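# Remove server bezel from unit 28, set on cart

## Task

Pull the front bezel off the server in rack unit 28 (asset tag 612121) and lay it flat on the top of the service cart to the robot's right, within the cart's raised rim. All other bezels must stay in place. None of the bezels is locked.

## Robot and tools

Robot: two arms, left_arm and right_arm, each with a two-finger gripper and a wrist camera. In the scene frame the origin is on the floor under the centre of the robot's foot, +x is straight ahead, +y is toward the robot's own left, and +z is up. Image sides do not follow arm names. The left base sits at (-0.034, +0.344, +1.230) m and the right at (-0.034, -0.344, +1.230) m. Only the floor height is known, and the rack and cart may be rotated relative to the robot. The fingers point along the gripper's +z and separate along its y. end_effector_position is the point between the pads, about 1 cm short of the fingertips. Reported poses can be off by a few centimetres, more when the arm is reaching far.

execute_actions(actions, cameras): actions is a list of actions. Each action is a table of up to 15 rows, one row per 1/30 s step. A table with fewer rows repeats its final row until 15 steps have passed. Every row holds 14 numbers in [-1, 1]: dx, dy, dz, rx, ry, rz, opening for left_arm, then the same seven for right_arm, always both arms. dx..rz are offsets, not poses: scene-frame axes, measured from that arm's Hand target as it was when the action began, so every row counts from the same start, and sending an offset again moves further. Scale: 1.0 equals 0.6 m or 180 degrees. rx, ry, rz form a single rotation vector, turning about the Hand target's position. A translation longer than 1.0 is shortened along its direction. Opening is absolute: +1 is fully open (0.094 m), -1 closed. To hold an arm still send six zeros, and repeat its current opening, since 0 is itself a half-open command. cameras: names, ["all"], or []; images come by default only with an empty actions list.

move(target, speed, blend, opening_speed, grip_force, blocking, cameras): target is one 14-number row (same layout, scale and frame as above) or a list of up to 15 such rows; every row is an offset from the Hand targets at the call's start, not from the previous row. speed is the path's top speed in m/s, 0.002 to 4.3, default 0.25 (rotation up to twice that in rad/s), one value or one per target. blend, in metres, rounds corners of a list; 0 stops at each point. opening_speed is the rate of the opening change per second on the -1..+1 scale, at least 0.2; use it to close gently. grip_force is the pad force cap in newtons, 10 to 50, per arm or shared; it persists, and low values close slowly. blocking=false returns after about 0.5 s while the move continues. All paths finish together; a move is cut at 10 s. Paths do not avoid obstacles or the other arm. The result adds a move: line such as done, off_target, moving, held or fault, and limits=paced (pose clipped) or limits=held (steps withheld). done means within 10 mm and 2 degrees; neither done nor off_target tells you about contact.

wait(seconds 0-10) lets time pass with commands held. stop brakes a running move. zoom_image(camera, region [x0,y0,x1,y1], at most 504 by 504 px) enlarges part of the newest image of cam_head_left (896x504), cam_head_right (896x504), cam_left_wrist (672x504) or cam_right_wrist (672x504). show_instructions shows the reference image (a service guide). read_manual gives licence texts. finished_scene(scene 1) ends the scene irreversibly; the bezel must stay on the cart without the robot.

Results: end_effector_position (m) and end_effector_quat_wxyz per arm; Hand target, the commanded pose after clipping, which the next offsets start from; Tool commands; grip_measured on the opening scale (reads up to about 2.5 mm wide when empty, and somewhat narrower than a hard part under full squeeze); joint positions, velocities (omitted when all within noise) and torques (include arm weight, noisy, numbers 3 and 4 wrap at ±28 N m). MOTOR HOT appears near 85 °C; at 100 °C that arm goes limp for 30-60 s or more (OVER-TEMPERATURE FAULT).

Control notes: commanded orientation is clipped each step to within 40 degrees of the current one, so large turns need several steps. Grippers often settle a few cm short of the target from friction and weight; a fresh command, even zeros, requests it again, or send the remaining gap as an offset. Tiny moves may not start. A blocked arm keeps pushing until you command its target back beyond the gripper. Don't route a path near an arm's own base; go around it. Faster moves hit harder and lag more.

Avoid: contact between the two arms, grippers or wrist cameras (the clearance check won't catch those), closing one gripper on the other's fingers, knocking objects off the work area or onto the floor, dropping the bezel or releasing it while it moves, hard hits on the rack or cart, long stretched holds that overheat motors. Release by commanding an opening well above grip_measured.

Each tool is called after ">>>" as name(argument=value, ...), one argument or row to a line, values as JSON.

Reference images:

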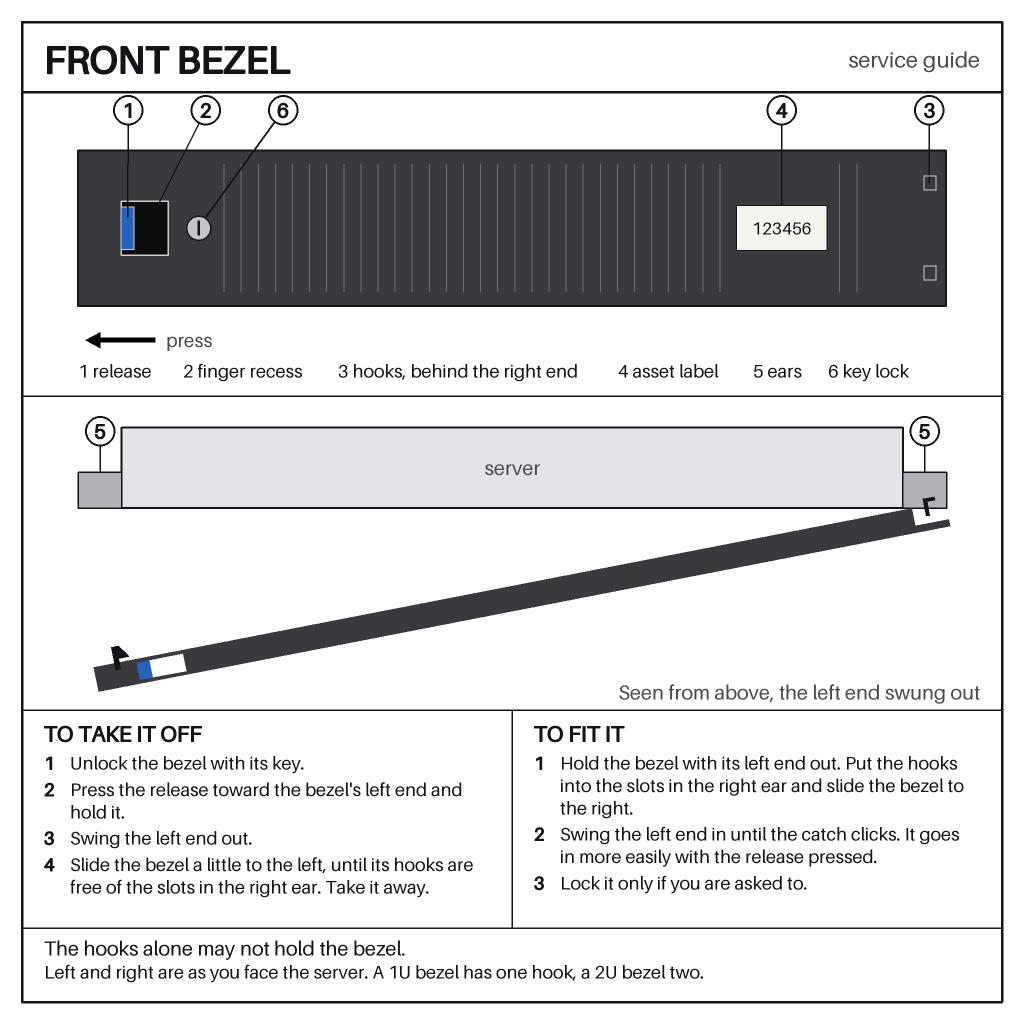

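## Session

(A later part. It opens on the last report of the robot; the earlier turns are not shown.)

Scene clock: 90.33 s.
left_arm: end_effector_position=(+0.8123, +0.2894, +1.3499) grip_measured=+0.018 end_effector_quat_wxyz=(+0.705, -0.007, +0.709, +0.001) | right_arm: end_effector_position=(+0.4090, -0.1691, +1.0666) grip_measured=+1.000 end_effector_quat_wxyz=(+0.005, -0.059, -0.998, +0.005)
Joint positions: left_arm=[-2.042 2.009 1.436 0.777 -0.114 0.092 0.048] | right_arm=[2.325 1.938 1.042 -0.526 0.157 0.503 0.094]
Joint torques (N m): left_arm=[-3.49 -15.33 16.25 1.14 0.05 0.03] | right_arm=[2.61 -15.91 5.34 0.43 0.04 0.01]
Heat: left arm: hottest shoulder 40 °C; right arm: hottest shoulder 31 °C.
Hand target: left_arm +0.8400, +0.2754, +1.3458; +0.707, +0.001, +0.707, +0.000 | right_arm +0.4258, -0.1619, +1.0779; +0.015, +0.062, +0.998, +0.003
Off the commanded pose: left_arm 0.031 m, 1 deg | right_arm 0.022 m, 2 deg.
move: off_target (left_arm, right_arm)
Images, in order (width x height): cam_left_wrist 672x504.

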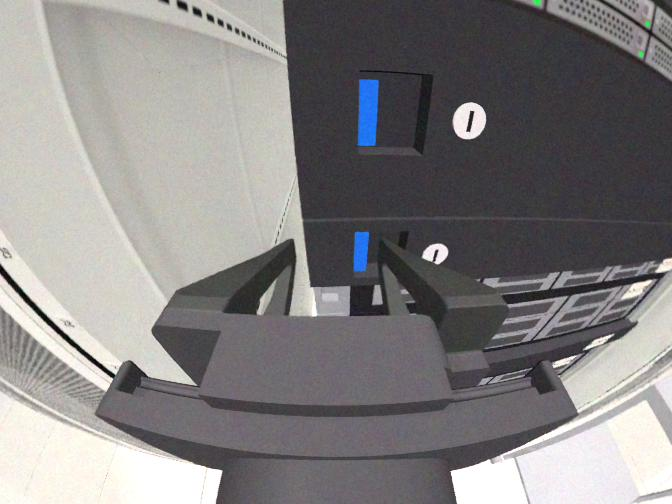

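>>> zoom_image(
  camera="cam_left_wrist",
  region=[340, 210, 420, 300],
)

>>> zoom_image(
  camera="cam_left_wrist",
  region=[270, 220, 350, 310],
)

Scaled by 5.600 from the camera's 672x504 image, which has a finer 960x720 frame.

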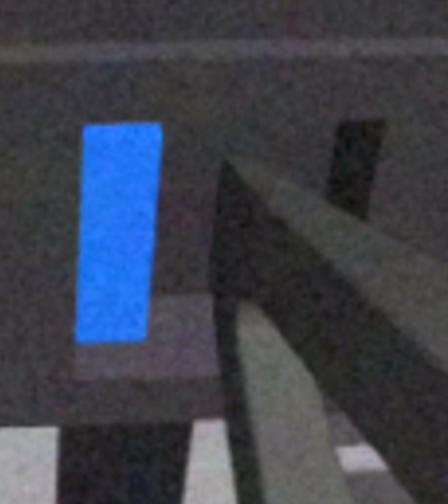

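Scaled by 5.600 from the camera's 672x504 image, which has a finer 960x720 frame.

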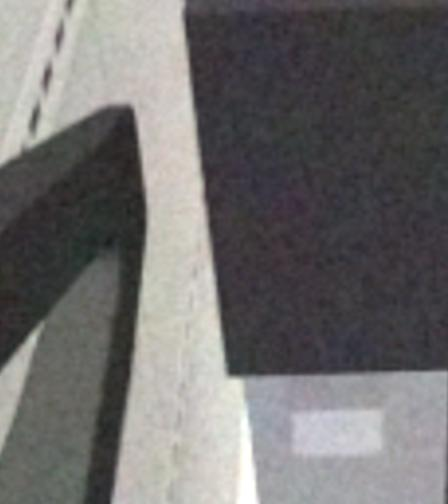

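>>> move(
  target=[-0.017, -0.001, 0.0, 0,0,0, -0.3, 0,0,0,0,0,0,1],
  speed=0.03,
  opening_speed=0.3,
  cameras=["cam_left_wrist"],
)

>>> zoom_image(
  camera="cam_left_wrist",
  region=[270, 180, 430, 340],
)

Scene clock: 100.43 s.
left_arm: end_effector_position=(+0.8121, +0.2880, +1.3500) grip_measured=-0.294 end_effector_quat_wxyz=(+0.705, -0.008, +0.710, +0.003) | right_arm: end_effector_position=(+0.4090, -0.1691, +1.0666) grip_measured=+1.000 end_effector_quat_wxyz=(+0.005, -0.059, -0.998, +0.005)
Joint positions: left_arm=[-2.045 2.009 1.436 0.777 -0.12 0.094 0.033] | right_arm=[2.325 1.938 1.042 -0.526 0.157 0.503 0.094]
Joint torques (N m): left_arm=[-3.19 -16.38 13.48 1.87 0.18 0.04] | right_arm=[2.55 -15.91 5.35 0.44 0.05 -0.01]
Heat: left arm: hottest shoulder 39 °C; right arm: hottest shoulder 31 °C.
Hand target: left_arm +0.8298, +0.2748, +1.3458; +0.707, +0.001, +0.707, +0.000 | right_arm +0.4258, -0.1619, +1.0779; +0.015, +0.062, +0.998, +0.003
Off the commanded pose: left_arm 0.022 m, 1 deg | right_arm 0.022 m, 2 deg.
move: off_target (left_arm, right_arm)
Images, in order (width x height): cam_left_wrist 672x504.

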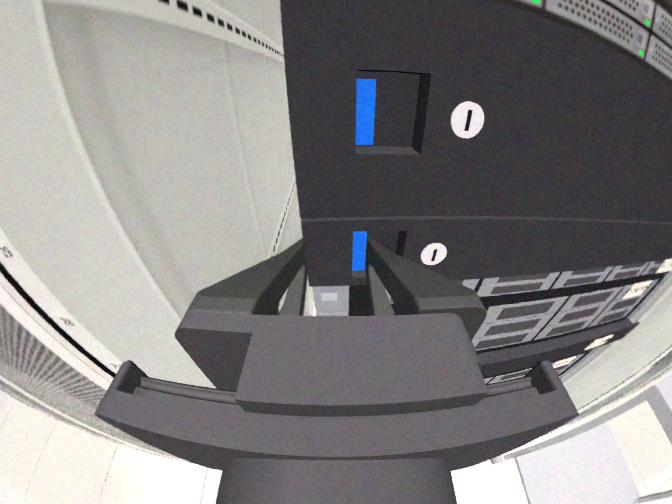

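Scaled by 3.150 from the camera's 672x504 image, which has a finer 960x720 frame.

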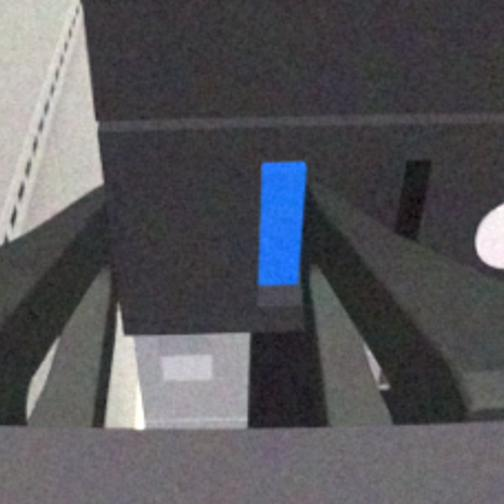

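>>> move(
  target=[0,0, 0.0, 0,0,0, -0.46, 0,0,0,0,0,0,1],
  speed=0.03,
  opening_speed=0.2,
  cameras=["cam_left_wrist"],
)

>>> zoom_image(
  camera="cam_left_wrist",
  region=[270, 180, 430, 340],
)

Scene clock: 103.10 s.
left_arm: end_effector_position=(+0.8118, +0.2900, +1.3490) grip_measured=-0.458 end_effector_quat_wxyz=(+0.704, -0.010, +0.710, +0.005) | right_arm: end_effector_position=(+0.4090, -0.1691, +1.0666) grip_measured=+1.000 end_effector_quat_wxyz=(+0.005, -0.059, -0.998, +0.005)
Joint positions: left_arm=[-2.044 2.009 1.435 0.777 -0.125 0.092 0.025] | right_arm=[2.325 1.938 1.042 -0.526 0.157 0.503 0.094]
Joint velocities: left_arm=[-0.015 0.005 -0.002 -0.017 -0.095 0.022 -0.004] | right_arm=[within noise]
Joint torques (N m): left_arm=[-3.43 -16.38 13.44 1.87 0.37 0.06] | right_arm=[2.37 -16.03 5.33 0.38 0.05 0]
Heat: left arm: hottest shoulder 39 °C; right arm: hottest shoulder 31 °C.
Hand target: left_arm +0.8298, +0.2748, +1.3458; +0.707, +0.001, +0.707, +0.000 | right_arm +0.4258, -0.1619, +1.0779; +0.015, +0.062, +0.998, +0.003
Off the commanded pose: left_arm 0.024 m, 1 deg | right_arm 0.022 m, 2 deg.
move: off_target (left_arm, right_arm)
Images, in order (width x height): cam_left_wrist 672x504.

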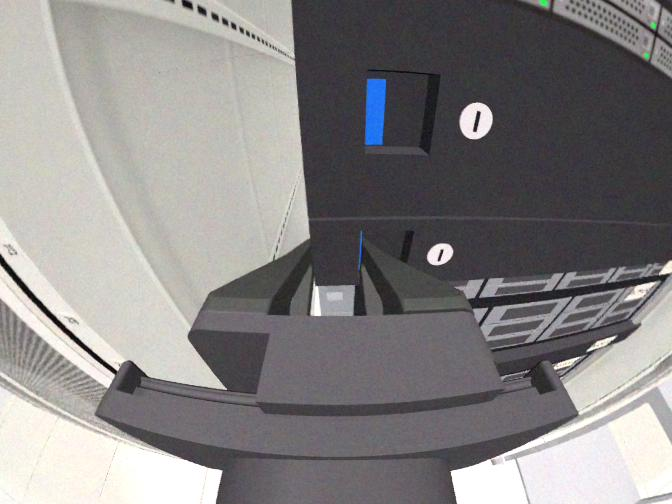

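Scaled by 3.150 from the camera's 672x504 image, which has a finer 960x720 frame.

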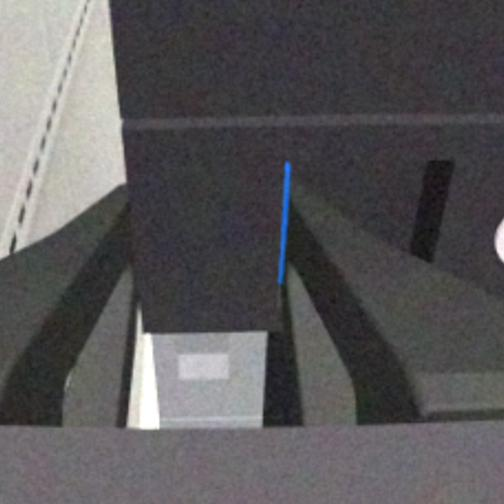

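>>> move(
  target=[0,0,0,0,0,0,-0.6, 0.04,0.03,0.445,0.3588,-0.3944,-0.3497,0.6],
  speed=0.3,
  opening_speed=0.5,
  cameras=["all"],
)

Scene clock: 114.03 s.
left_arm: end_effector_position=(+0.8118, +0.2900, +1.3490) grip_measured=-0.473 end_effector_quat_wxyz=(+0.704, -0.010, +0.710, +0.005) | right_arm: end_effector_position=(+0.4428, -0.1544, +1.3324) grip_measured=+0.602 end_effector_quat_wxyz=(+0.498, +0.504, +0.517, +0.481)
Joint positions: left_arm=[-2.044 2.009 1.435 0.777 -0.125 0.092 0.025] | right_arm=[2.561 1.694 0.478 1.421 0.62 1.343 0.075]
Joint torques (N m): left_arm=[-3.37 -16.32 13.44 1.85 0.35 0.04] | right_arm=[2.26 -9 5.15 3.08 0.01 -0.08]
Heat: left arm: hottest elbow 40 °C; right arm: hottest shoulder 32 °C.
Hand target: left_arm +0.8298, +0.2748, +1.3458; +0.707, +0.001, +0.707, +0.000 | right_arm +0.4498, -0.1439, +1.3449; +0.500, +0.500, +0.500, +0.500
Off the commanded pose: left_arm 0.024 m, 1 deg | right_arm 0.018 m, 3 deg.
move: off_target (left_arm, right_arm)

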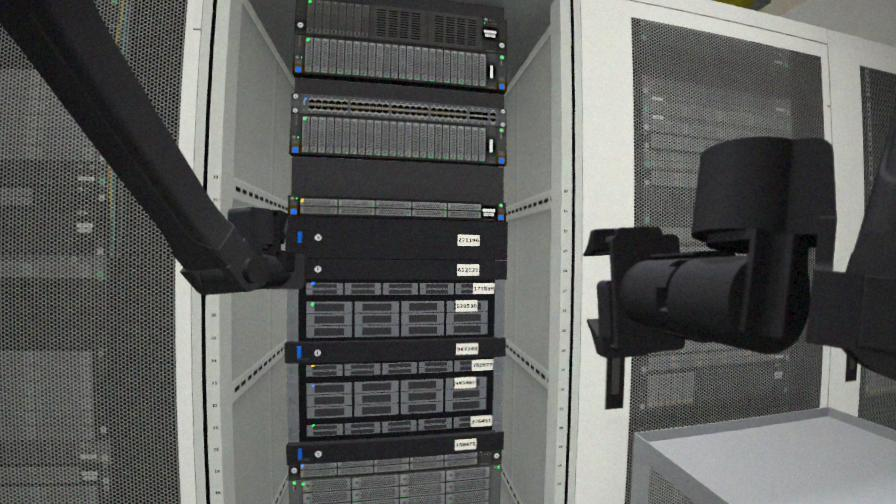

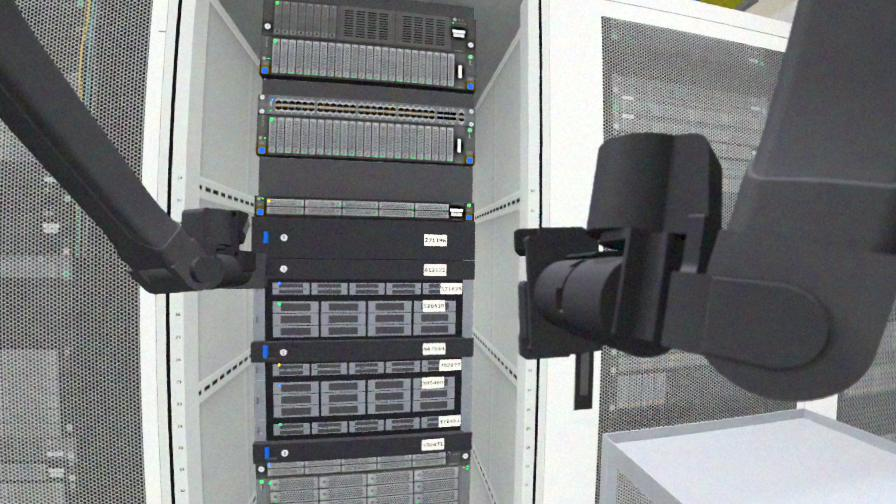

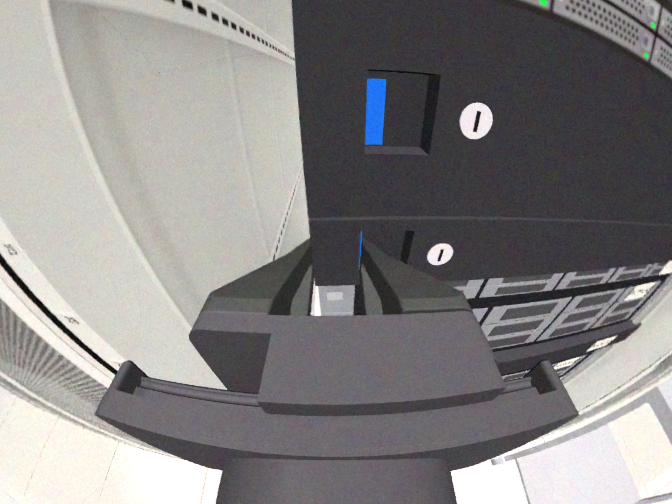

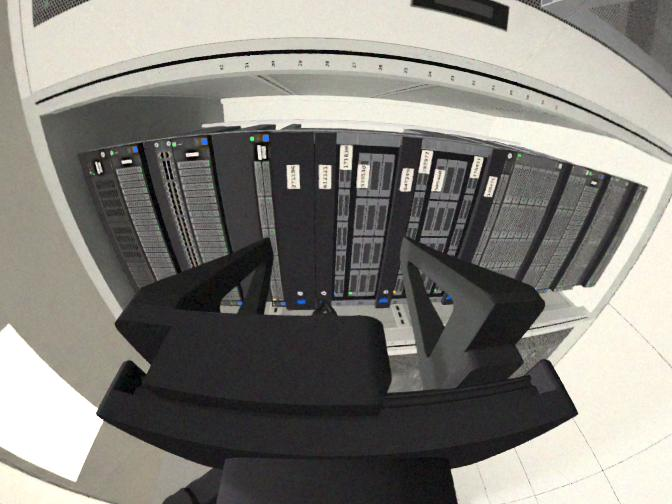

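>>> move(
  target=[-0.0543,0.005,0.005,0,0,0.0222,-0.6, 0,0,0,0,0,0,0.6],
  speed=0.05,
  cameras=["cam_left_wrist","cam_right_wrist","cam_head_left"],
)

Scene clock: 118.17 s.
left_arm: end_effector_position=(+0.7973, +0.2897, +1.3371) grip_measured=-0.475 end_effector_quat_wxyz=(+0.697, -0.035, +0.716, +0.016) | right_arm: end_effector_position=(+0.4428, -0.1544, +1.3324) grip_measured=+0.602 end_effector_quat_wxyz=(+0.498, +0.504, +0.517, +0.481)
Joint positions: left_arm=[-2.059 2.001 1.387 0.803 -0.192 0.074 0.025] | right_arm=[2.561 1.694 0.478 1.421 0.62 1.343 0.075]
Joint torques (N m): left_arm=[-3.72 -19.25 7.82 3.25 -0.2 0.26] | right_arm=[2.55 -9.11 5.23 3.19 0.02 -0.09]
Heat: left arm: hottest elbow 40 °C; right arm: hottest shoulder 32 °C.
Hand target: left_arm +0.7972, +0.2778, +1.3488; +0.707, -0.024, +0.707, +0.024 | right_arm +0.4498, -0.1439, +1.3449; +0.500, +0.500, +0.500, +0.500
Off the commanded pose: left_arm 0.017 m, 2 deg | right_arm 0.018 m, 3 deg.
move: off_target (left_arm, right_arm)
Images, in order (width x height): cam_head_left 896x504, cam_left_wrist 672x504, cam_right_wrist 672x504.

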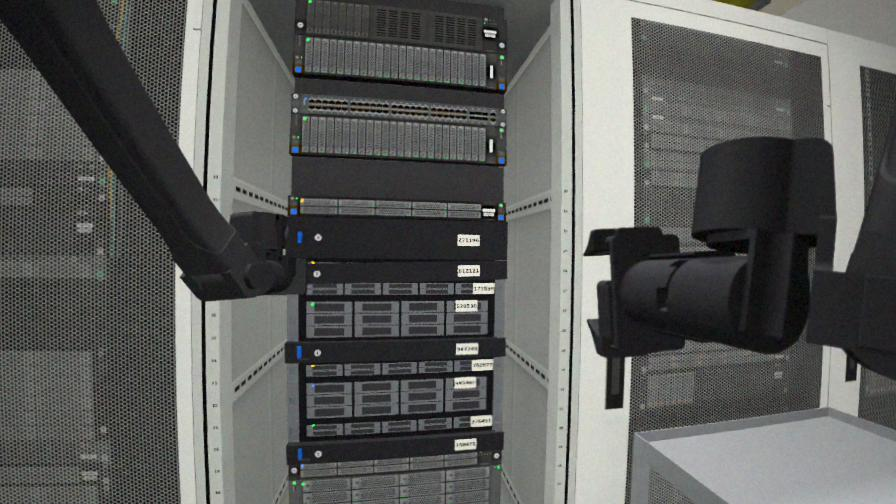

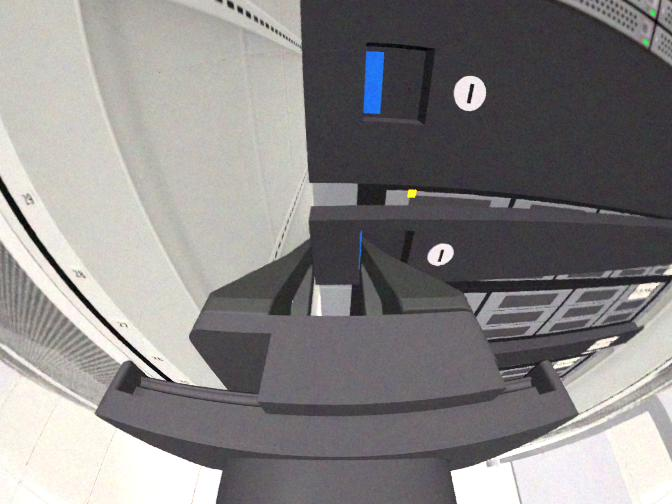

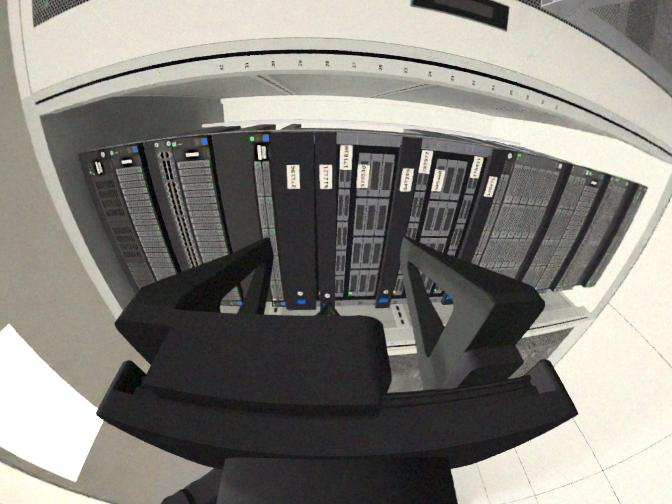

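>>> move(
  target=[-0.0543,-0.006,0.018,0.003,0,0.0222,-0.6, 0,0,0,0,0,0,0.6],
  speed=0.05,
  cameras=["cam_left_wrist","cam_right_wrist","cam_head_left"],
)

Scene clock: 121.17 s.
left_arm: end_effector_position=(+0.7651, +0.2851, +1.3336) grip_measured=-0.475 end_effector_quat_wxyz=(+0.688, -0.065, +0.722, +0.036) | right_arm: end_effector_position=(+0.4428, -0.1544, +1.3324) grip_measured=+0.602 end_effector_quat_wxyz=(+0.498, +0.504, +0.517, +0.481)
Joint positions: left_arm=[-2.093 1.954 1.286 0.843 -0.298 0.063 0.025] | right_arm=[2.561 1.694 0.478 1.421 0.62 1.343 0.075]
Joint torques (N m): left_arm=[-3.96 -19.55 7.38 3.62 -0.15 0.52] | right_arm=[2.73 -8.82 5.22 3.07 0.01 -0.08]
Heat: left arm: hottest elbow 40 °C; right arm: hottest shoulder 32 °C.
Hand target: left_arm +0.7646, +0.2742, +1.3596; +0.705, -0.045, +0.705, +0.052 | right_arm +0.4498, -0.1439, +1.3449; +0.500, +0.500, +0.500, +0.500
Off the commanded pose: left_arm 0.028 m, 4 deg | right_arm 0.018 m, 3 deg.
move: off_target (left_arm, right_arm)
Images, in order (width x height): cam_head_left 896x504, cam_left_wrist 672x504, cam_right_wrist 672x504.

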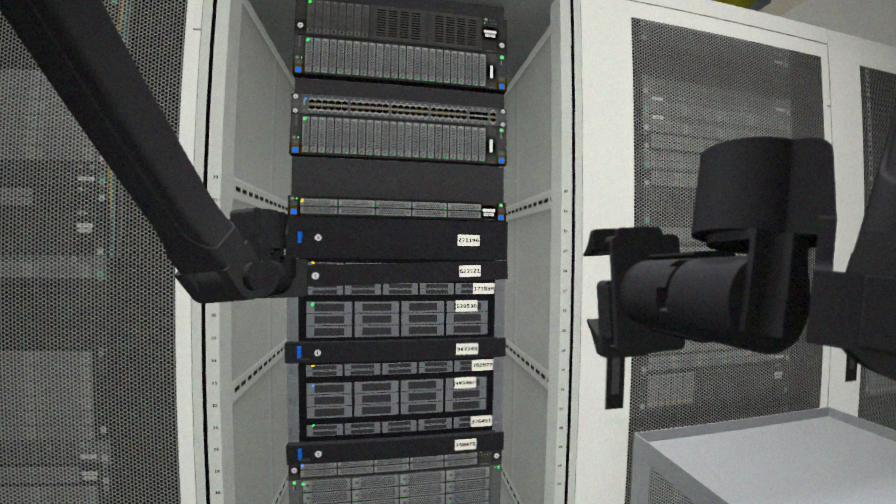

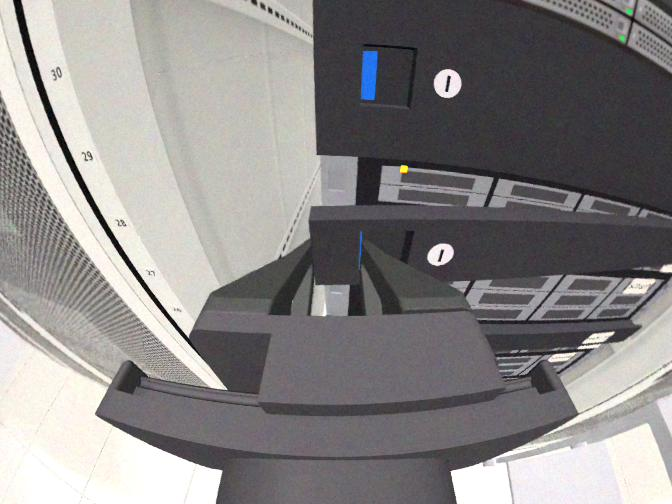

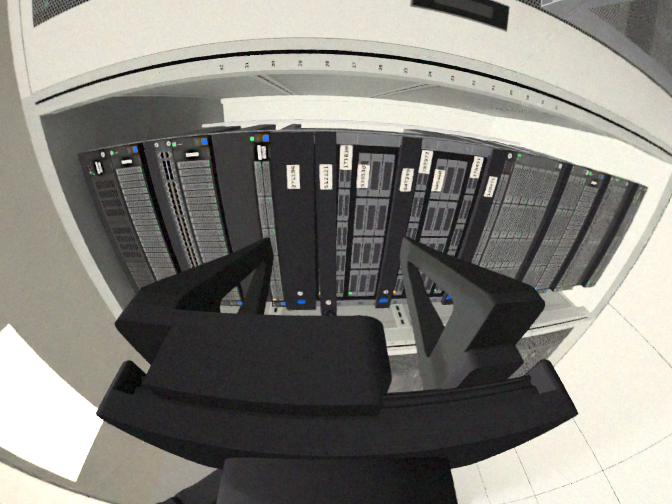

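>>> move(
  target=[-0.0543,-0.0105,0.025,0.006,0,0.0222,-0.6, 0,0,0,0,0,0,0.6],
  speed=0.05,
  cameras=["cam_left_wrist","cam_right_wrist","cam_head_left"],
)

Scene clock: 123.77 s.
left_arm: end_effector_position=(+0.7329, +0.2787, +1.3486) grip_measured=-0.475 end_effector_quat_wxyz=(+0.686, -0.081, +0.719, +0.071) | right_arm: end_effector_position=(+0.4428, -0.1544, +1.3324) grip_measured=+0.602 end_effector_quat_wxyz=(+0.498, +0.504, +0.517, +0.481)
Joint positions: left_arm=[-2.136 1.888 1.195 0.881 -0.412 0.098 0.025] | right_arm=[2.561 1.694 0.478 1.421 0.62 1.343 0.075]
Joint torques (N m): left_arm=[-3.84 -18.55 7.21 3.64 -0.05 0.51] | right_arm=[3.02 -8.76 5.16 3.08 0.02 -0.1]
Heat: left arm: hottest elbow 40 °C; right arm: hottest shoulder 31 °C.
Hand target: left_arm +0.7321, +0.2679, +1.3746; +0.704, -0.063, +0.703, +0.084 | right_arm +0.4498, -0.1439, +1.3449; +0.500, +0.500, +0.500, +0.500
Off the commanded pose: left_arm 0.028 m, 4 deg | right_arm 0.018 m, 3 deg.
move: off_target (left_arm, right_arm)
Images, in order (width x height): cam_head_left 896x504, cam_left_wrist 672x504, cam_right_wrist 672x504.

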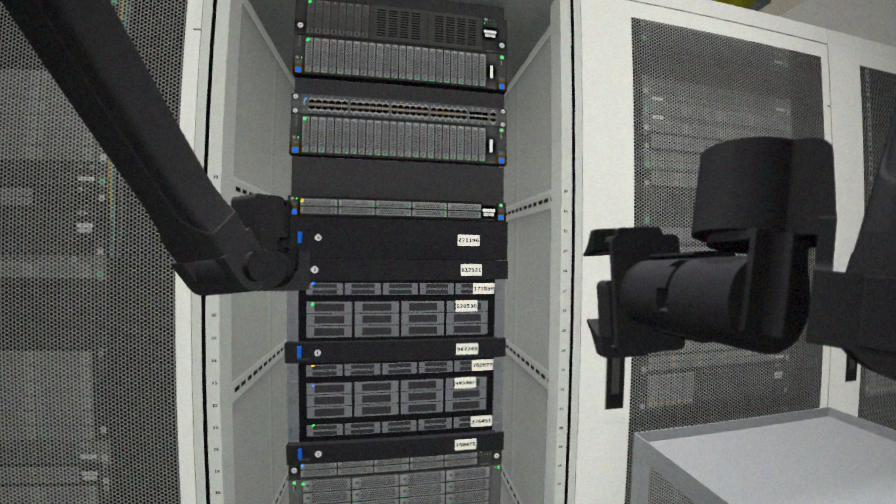

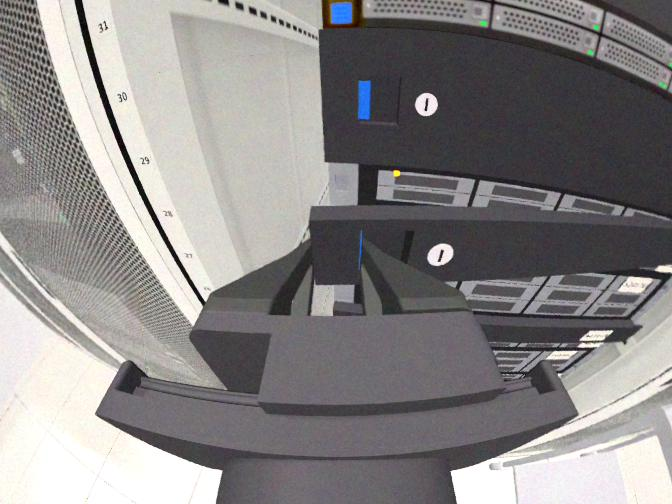

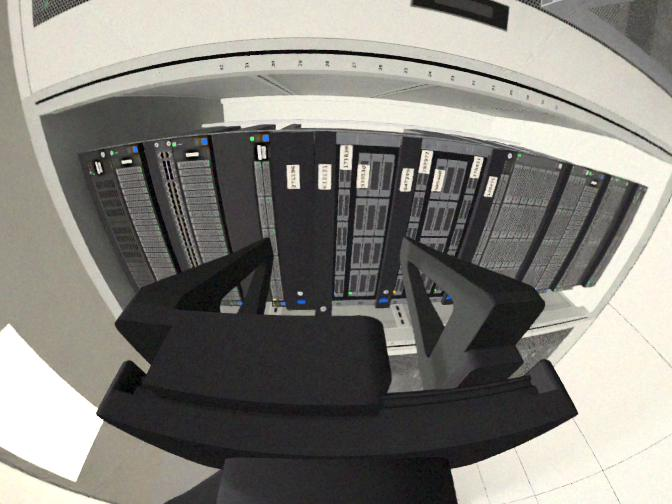

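>>> move(
  target=[0,0,0,0,0,0,-0.6, 0.4,0.33,0.03,0,0,0.0556,1],
  speed=0.2,
  cameras=["cam_right_wrist","cam_head_left","cam_head_right"],
)

Scene clock: 131.83 s.
left_arm: end_effector_position=(+0.7329, +0.2787, +1.3486) grip_measured=-0.475 end_effector_quat_wxyz=(+0.686, -0.081, +0.719, +0.071) | right_arm: end_effector_position=(+0.6781, +0.0427, +1.3431) grip_measured=+0.998 end_effector_quat_wxyz=(+0.454, +0.458, +0.557, +0.524)
Joint positions: left_arm=[-2.136 1.888 1.195 0.881 -0.412 0.098 0.025] | right_arm=[2.561 2.063 1.372 0.861 0.45 1.357 0.094]
Joint torques (N m): left_arm=[-3.84 -18.67 7.24 3.64 -0.05 0.5] | right_arm=[3.66 -18.67 10.77 1.68 -0.25 0]
Heat: left arm: hottest elbow 40 °C; right arm: hottest shoulder 31 °C.
Hand target: left_arm +0.7321, +0.2679, +1.3746; +0.704, -0.063, +0.703, +0.084 | right_arm +0.6898, +0.0541, +1.3629; +0.455, +0.454, +0.542, +0.542
Off the commanded pose: left_arm 0.028 m, 4 deg | right_arm 0.026 m, 3 deg.
move: off_target (left_arm, right_arm)
Images, in order (width x height): cam_head_left 896x504, cam_head_right 896x504, cam_right_wrist 672x504.

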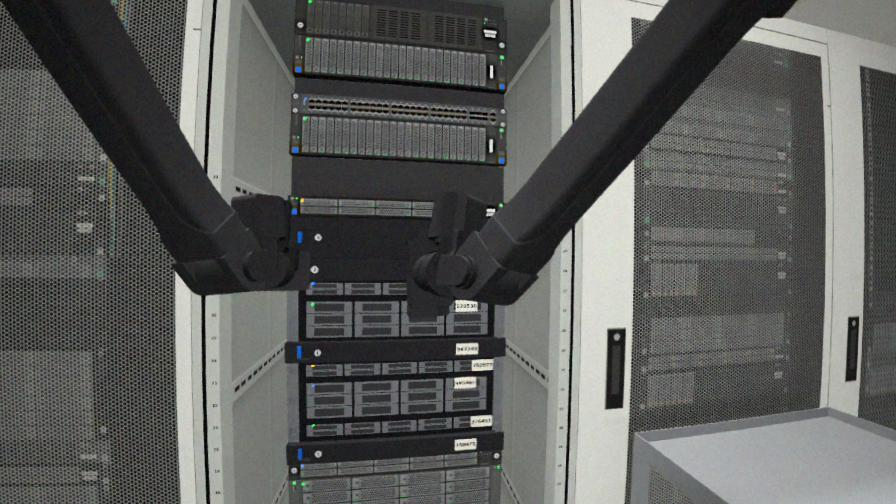

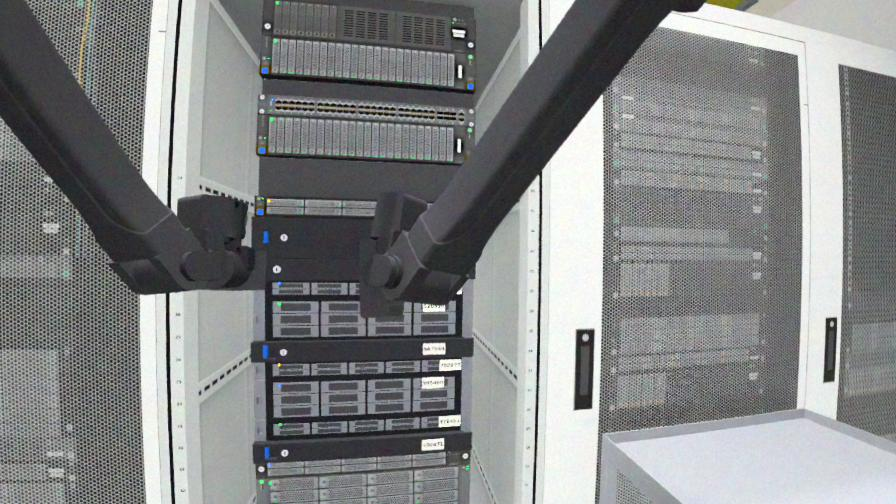

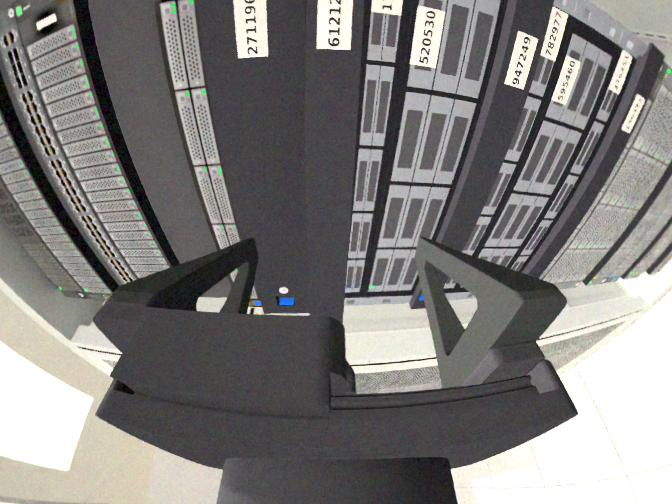

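>>> move(
  target=[0,0,0,0,0,0,-0.6, 0.1,0.025,0.015,0.010,-0.011,0,1],
  speed=0.1,
  cameras=["cam_right_wrist","cam_left_wrist"],
)

Scene clock: 136.13 s.
left_arm: end_effector_position=(+0.7329, +0.2787, +1.3486) grip_measured=-0.475 end_effector_quat_wxyz=(+0.686, -0.081, +0.719, +0.071) | right_arm: end_effector_position=(+0.7361, +0.0626, +1.3503) grip_measured=+0.998 end_effector_quat_wxyz=(+0.454, +0.455, +0.542, +0.541)
Joint positions: left_arm=[-2.136 1.888 1.195 0.881 -0.412 0.098 0.025] | right_arm=[2.535 2.172 1.599 0.779 0.412 1.372 0.094]
Joint torques (N m): left_arm=[-3.78 -18.43 7.2 3.63 -0.05 0.51] | right_arm=[3.19 -20.95 11.67 1.68 -0.26 0.01]
Heat: left arm: hottest shoulder 39 °C; right arm: hottest shoulder 32 °C.
Hand target: left_arm +0.7321, +0.2679, +1.3746; +0.704, -0.063, +0.703, +0.084 | right_arm +0.7498, +0.0691, +1.3719; +0.457, +0.452, +0.526, +0.558
Off the commanded pose: left_arm 0.028 m, 4 deg | right_arm 0.026 m, 3 deg.
move: off_target (left_arm, right_arm)
Images, in order (width x height): cam_left_wrist 672x504, cam_right_wrist 672x504.

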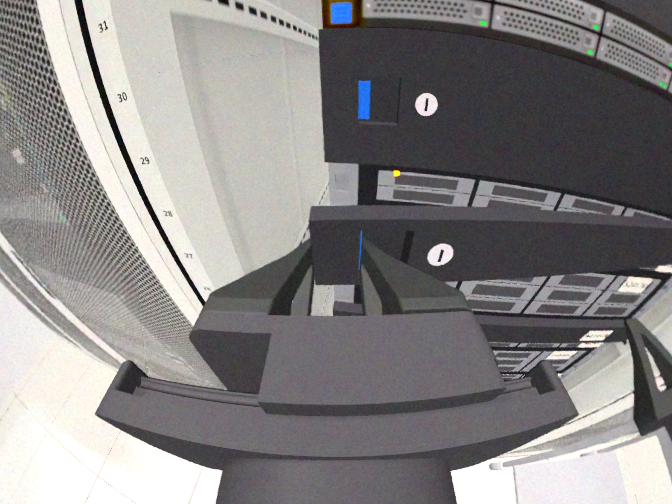

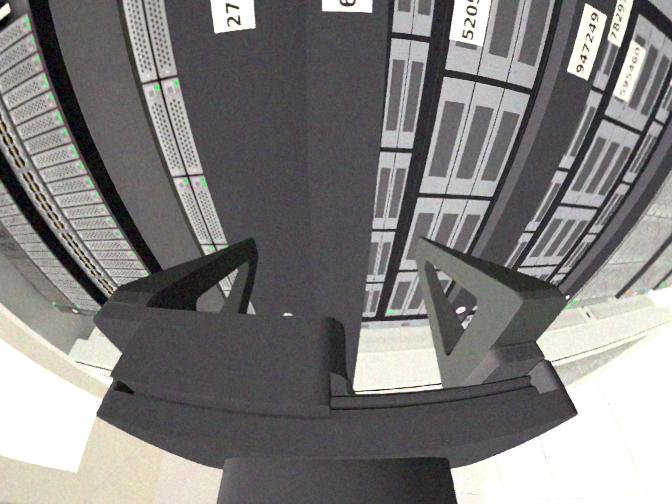

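>>> zoom_image(
  camera="cam_right_wrist",
  region=[230, 120, 450, 340],
)

Scaled by 2.291 from the camera's 672x504 image, which has a finer 960x720 frame.

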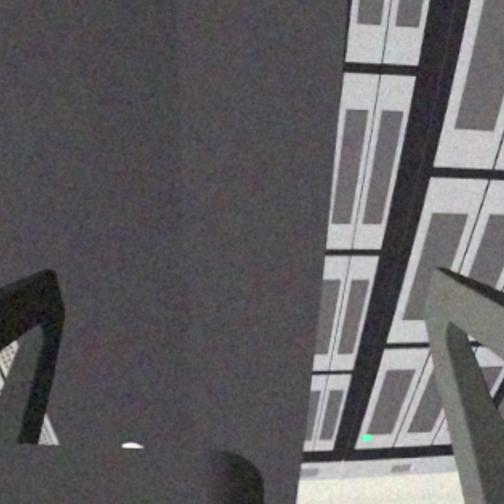

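>>> move(
  target=[0,0,0,0,0,0,-0.6, 0.062,0.008,-0.006,0.0,-0.00,0,1],
  speed=0.06,
  cameras=["cam_right_wrist","cam_left_wrist"],
)

>>> zoom_image(
  camera="cam_right_wrist",
  region=[230, 120, 450, 340],
)

Scene clock: 140.37 s.
left_arm: end_effector_position=(+0.7329, +0.2787, +1.3486) grip_measured=-0.475 end_effector_quat_wxyz=(+0.686, -0.081, +0.719, +0.071) | right_arm: end_effector_position=(+0.7732, +0.0687, +1.3441) grip_measured=+0.998 end_effector_quat_wxyz=(+0.453, +0.455, +0.544, +0.540)
Joint positions: left_arm=[-2.136 1.888 1.195 0.881 -0.412 0.098 0.025] | right_arm=[2.512 2.249 1.748 0.701 0.389 1.379 0.094]
Joint torques (N m): left_arm=[-3.84 -18.67 7.2 3.67 -0.06 0.5] | right_arm=[3.78 -21.77 12.31 1.88 -0.26 0.01]
Heat: left arm: hottest shoulder 39 °C; right arm: hottest shoulder 33 °C.
Hand target: left_arm +0.7321, +0.2679, +1.3746; +0.704, -0.063, +0.703, +0.084 | right_arm +0.7870, +0.0739, +1.3683; +0.457, +0.452, +0.526, +0.558
Off the commanded pose: left_arm 0.028 m, 4 deg | right_arm 0.028 m, 3 deg.
move: off_target (left_arm, right_arm)
Images, in order (width x height): cam_left_wrist 672x504, cam_right_wrist 672x504.

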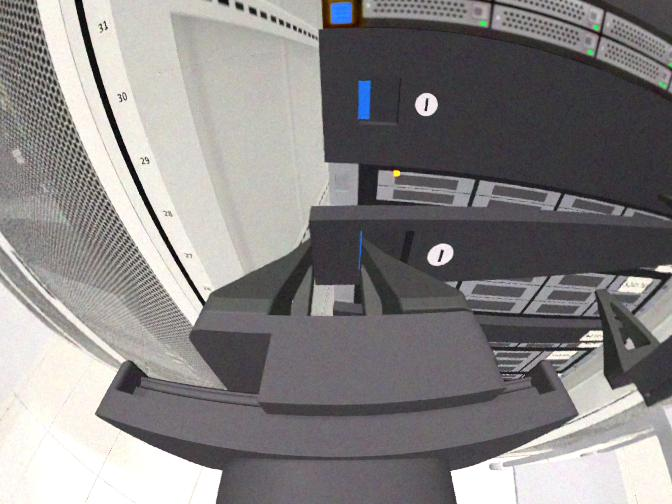

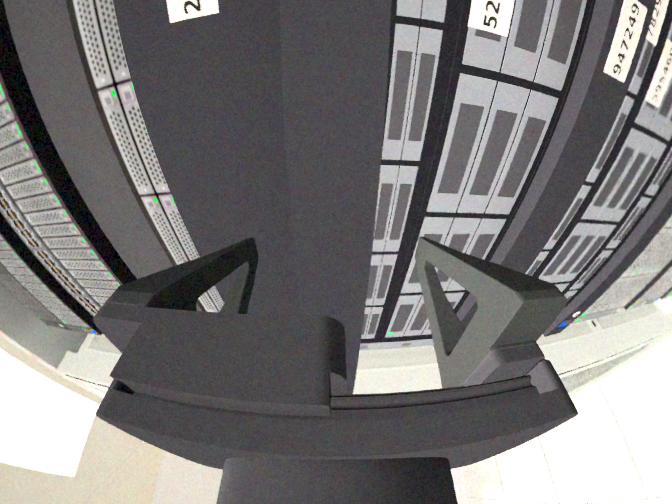

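Scaled by 2.291 from the camera's 672x504 image, which has a finer 960x720 frame.

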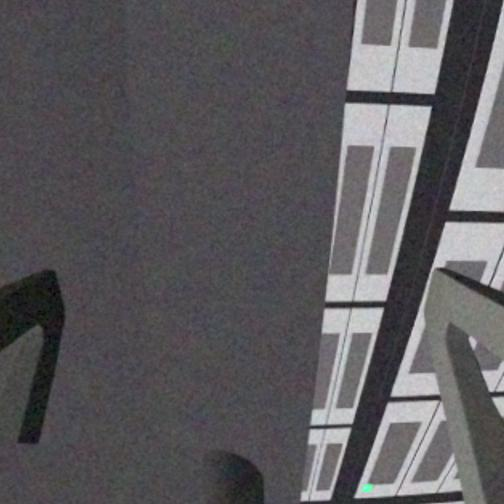

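>>> move(
  target=[0,0,0,0,0,0,-0.6, 0,0,0,0.0,-0.00,0,-0.25],
  speed=0.06,
  opening_speed=0.5,
  cameras=["cam_right_wrist","cam_left_wrist"],
)

>>> zoom_image(
  camera="cam_right_wrist",
  region=[230, 120, 450, 340],
)

Scene clock: 145.93 s.
left_arm: end_effector_position=(+0.7329, +0.2787, +1.3486) grip_measured=-0.475 end_effector_quat_wxyz=(+0.686, -0.081, +0.719, +0.071) | right_arm: end_effector_position=(+0.7739, +0.0688, +1.3457) grip_measured=-0.076 end_effector_quat_wxyz=(+0.453, +0.456, +0.542, +0.542)
Joint positions: left_arm=[-2.136 1.888 1.195 0.881 -0.412 0.1 0.025] | right_arm=[2.512 2.249 1.751 0.701 0.389 1.382 0.043]
Joint torques (N m): left_arm=[-3.9 -18.49 7.2 3.62 -0.05 0.5] | right_arm=[3.66 -21.6 12.11 1.78 -0.23 0]
Heat: left arm: hottest shoulder 40 °C; right arm: hottest shoulder 35 °C.
Hand target: left_arm +0.7321, +0.2679, +1.3746; +0.704, -0.063, +0.703, +0.084 | right_arm +0.7870, +0.0739, +1.3683; +0.457, +0.452, +0.526, +0.558
Off the commanded pose: left_arm 0.028 m, 4 deg | right_arm 0.027 m, 3 deg.
move: off_target (left_arm, right_arm)
Images, in order (width x height): cam_left_wrist 672x504, cam_right_wrist 672x504.

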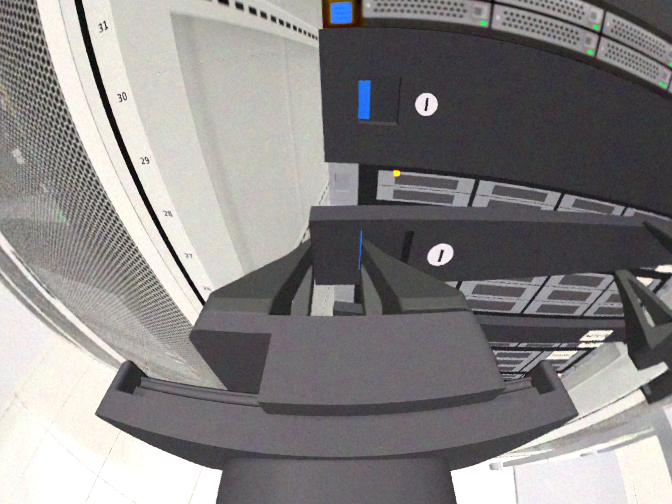

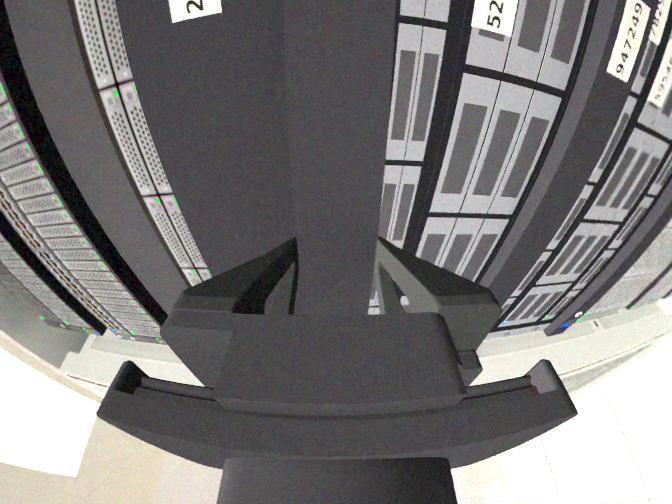

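Scaled by 2.291 from the camera's 672x504 image, which has a finer 960x720 frame.

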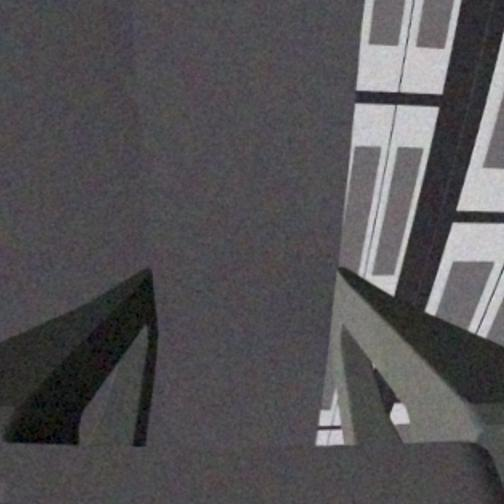

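>>> move(
  target=[-0.004,0.032,0,0,0,0,-0.6, -0.004,0.03,0,0.0,-0.00,0,-0.25],
  speed=0.04,
  cameras=["all"],
)

Scene clock: 150.97 s.
left_arm: end_effector_position=(+0.7316, +0.2846, +1.3503) grip_measured=-0.476 end_effector_quat_wxyz=(+0.687, -0.078, +0.719, +0.070) | right_arm: end_effector_position=(+0.7733, +0.0757, +1.3470) grip_measured=-0.076 end_effector_quat_wxyz=(+0.455, +0.459, +0.538, +0.541)
Joint positions: left_arm=[-2.125 1.879 1.186 0.881 -0.396 0.1 0.025] | right_arm=[2.523 2.26 1.769 0.7 0.409 1.382 0.043]
Joint torques (N m): left_arm=[-2.2 -18.84 6.39 3.73 0.29 0.42] | right_arm=[4.84 -21.19 13.39 1.25 -0.19 -0.08]
Heat: left arm: hottest shoulder 40 °C; right arm: hottest shoulder 36 °C.
Hand target: left_arm +0.7297, +0.2871, +1.3746; +0.704, -0.063, +0.703, +0.084 | right_arm +0.7846, +0.0919, +1.3683; +0.457, +0.452, +0.526, +0.558
Off the commanded pose: left_arm 0.024 m, 4 deg | right_arm 0.029 m, 3 deg.
move: off_target (left_arm, right_arm)

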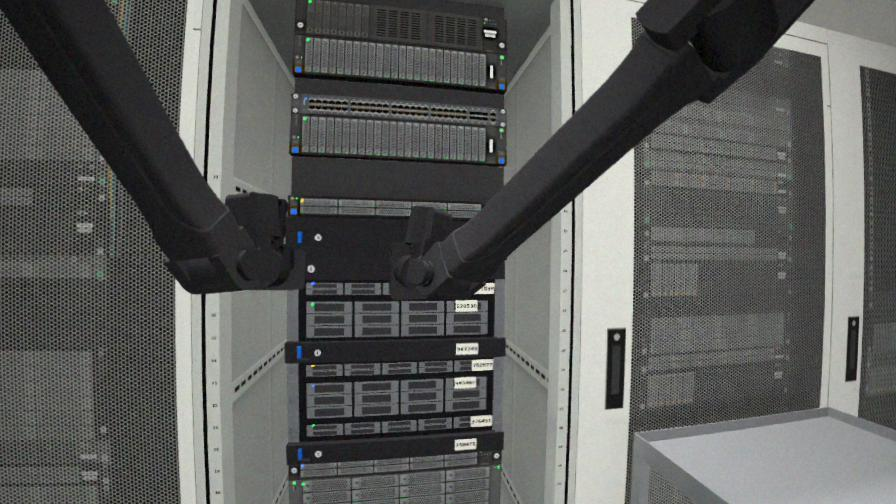

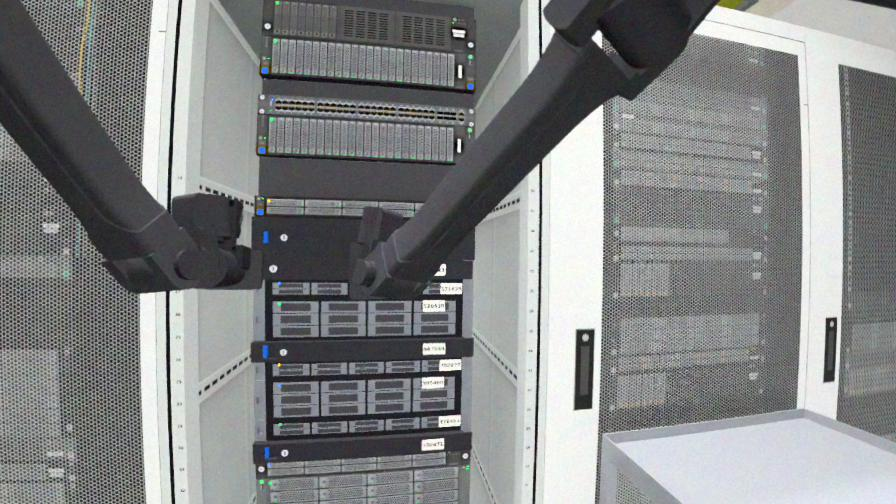

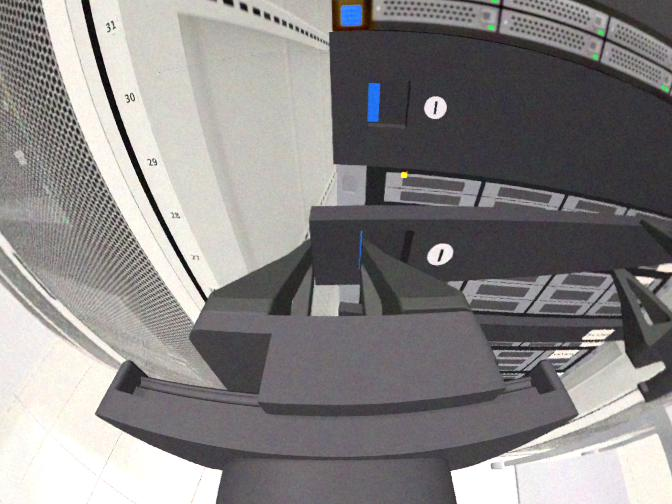

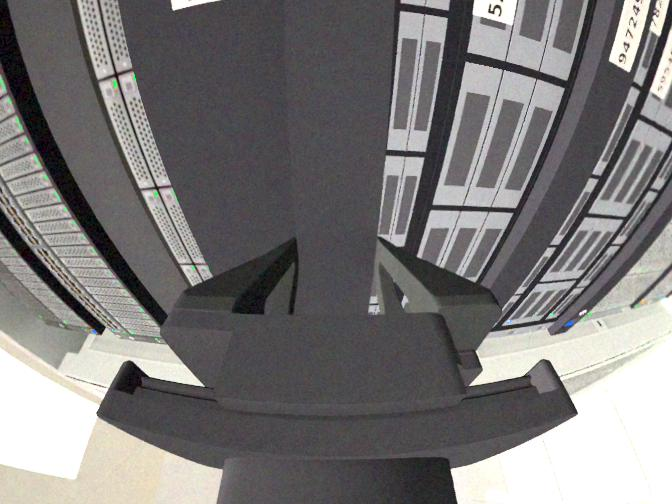

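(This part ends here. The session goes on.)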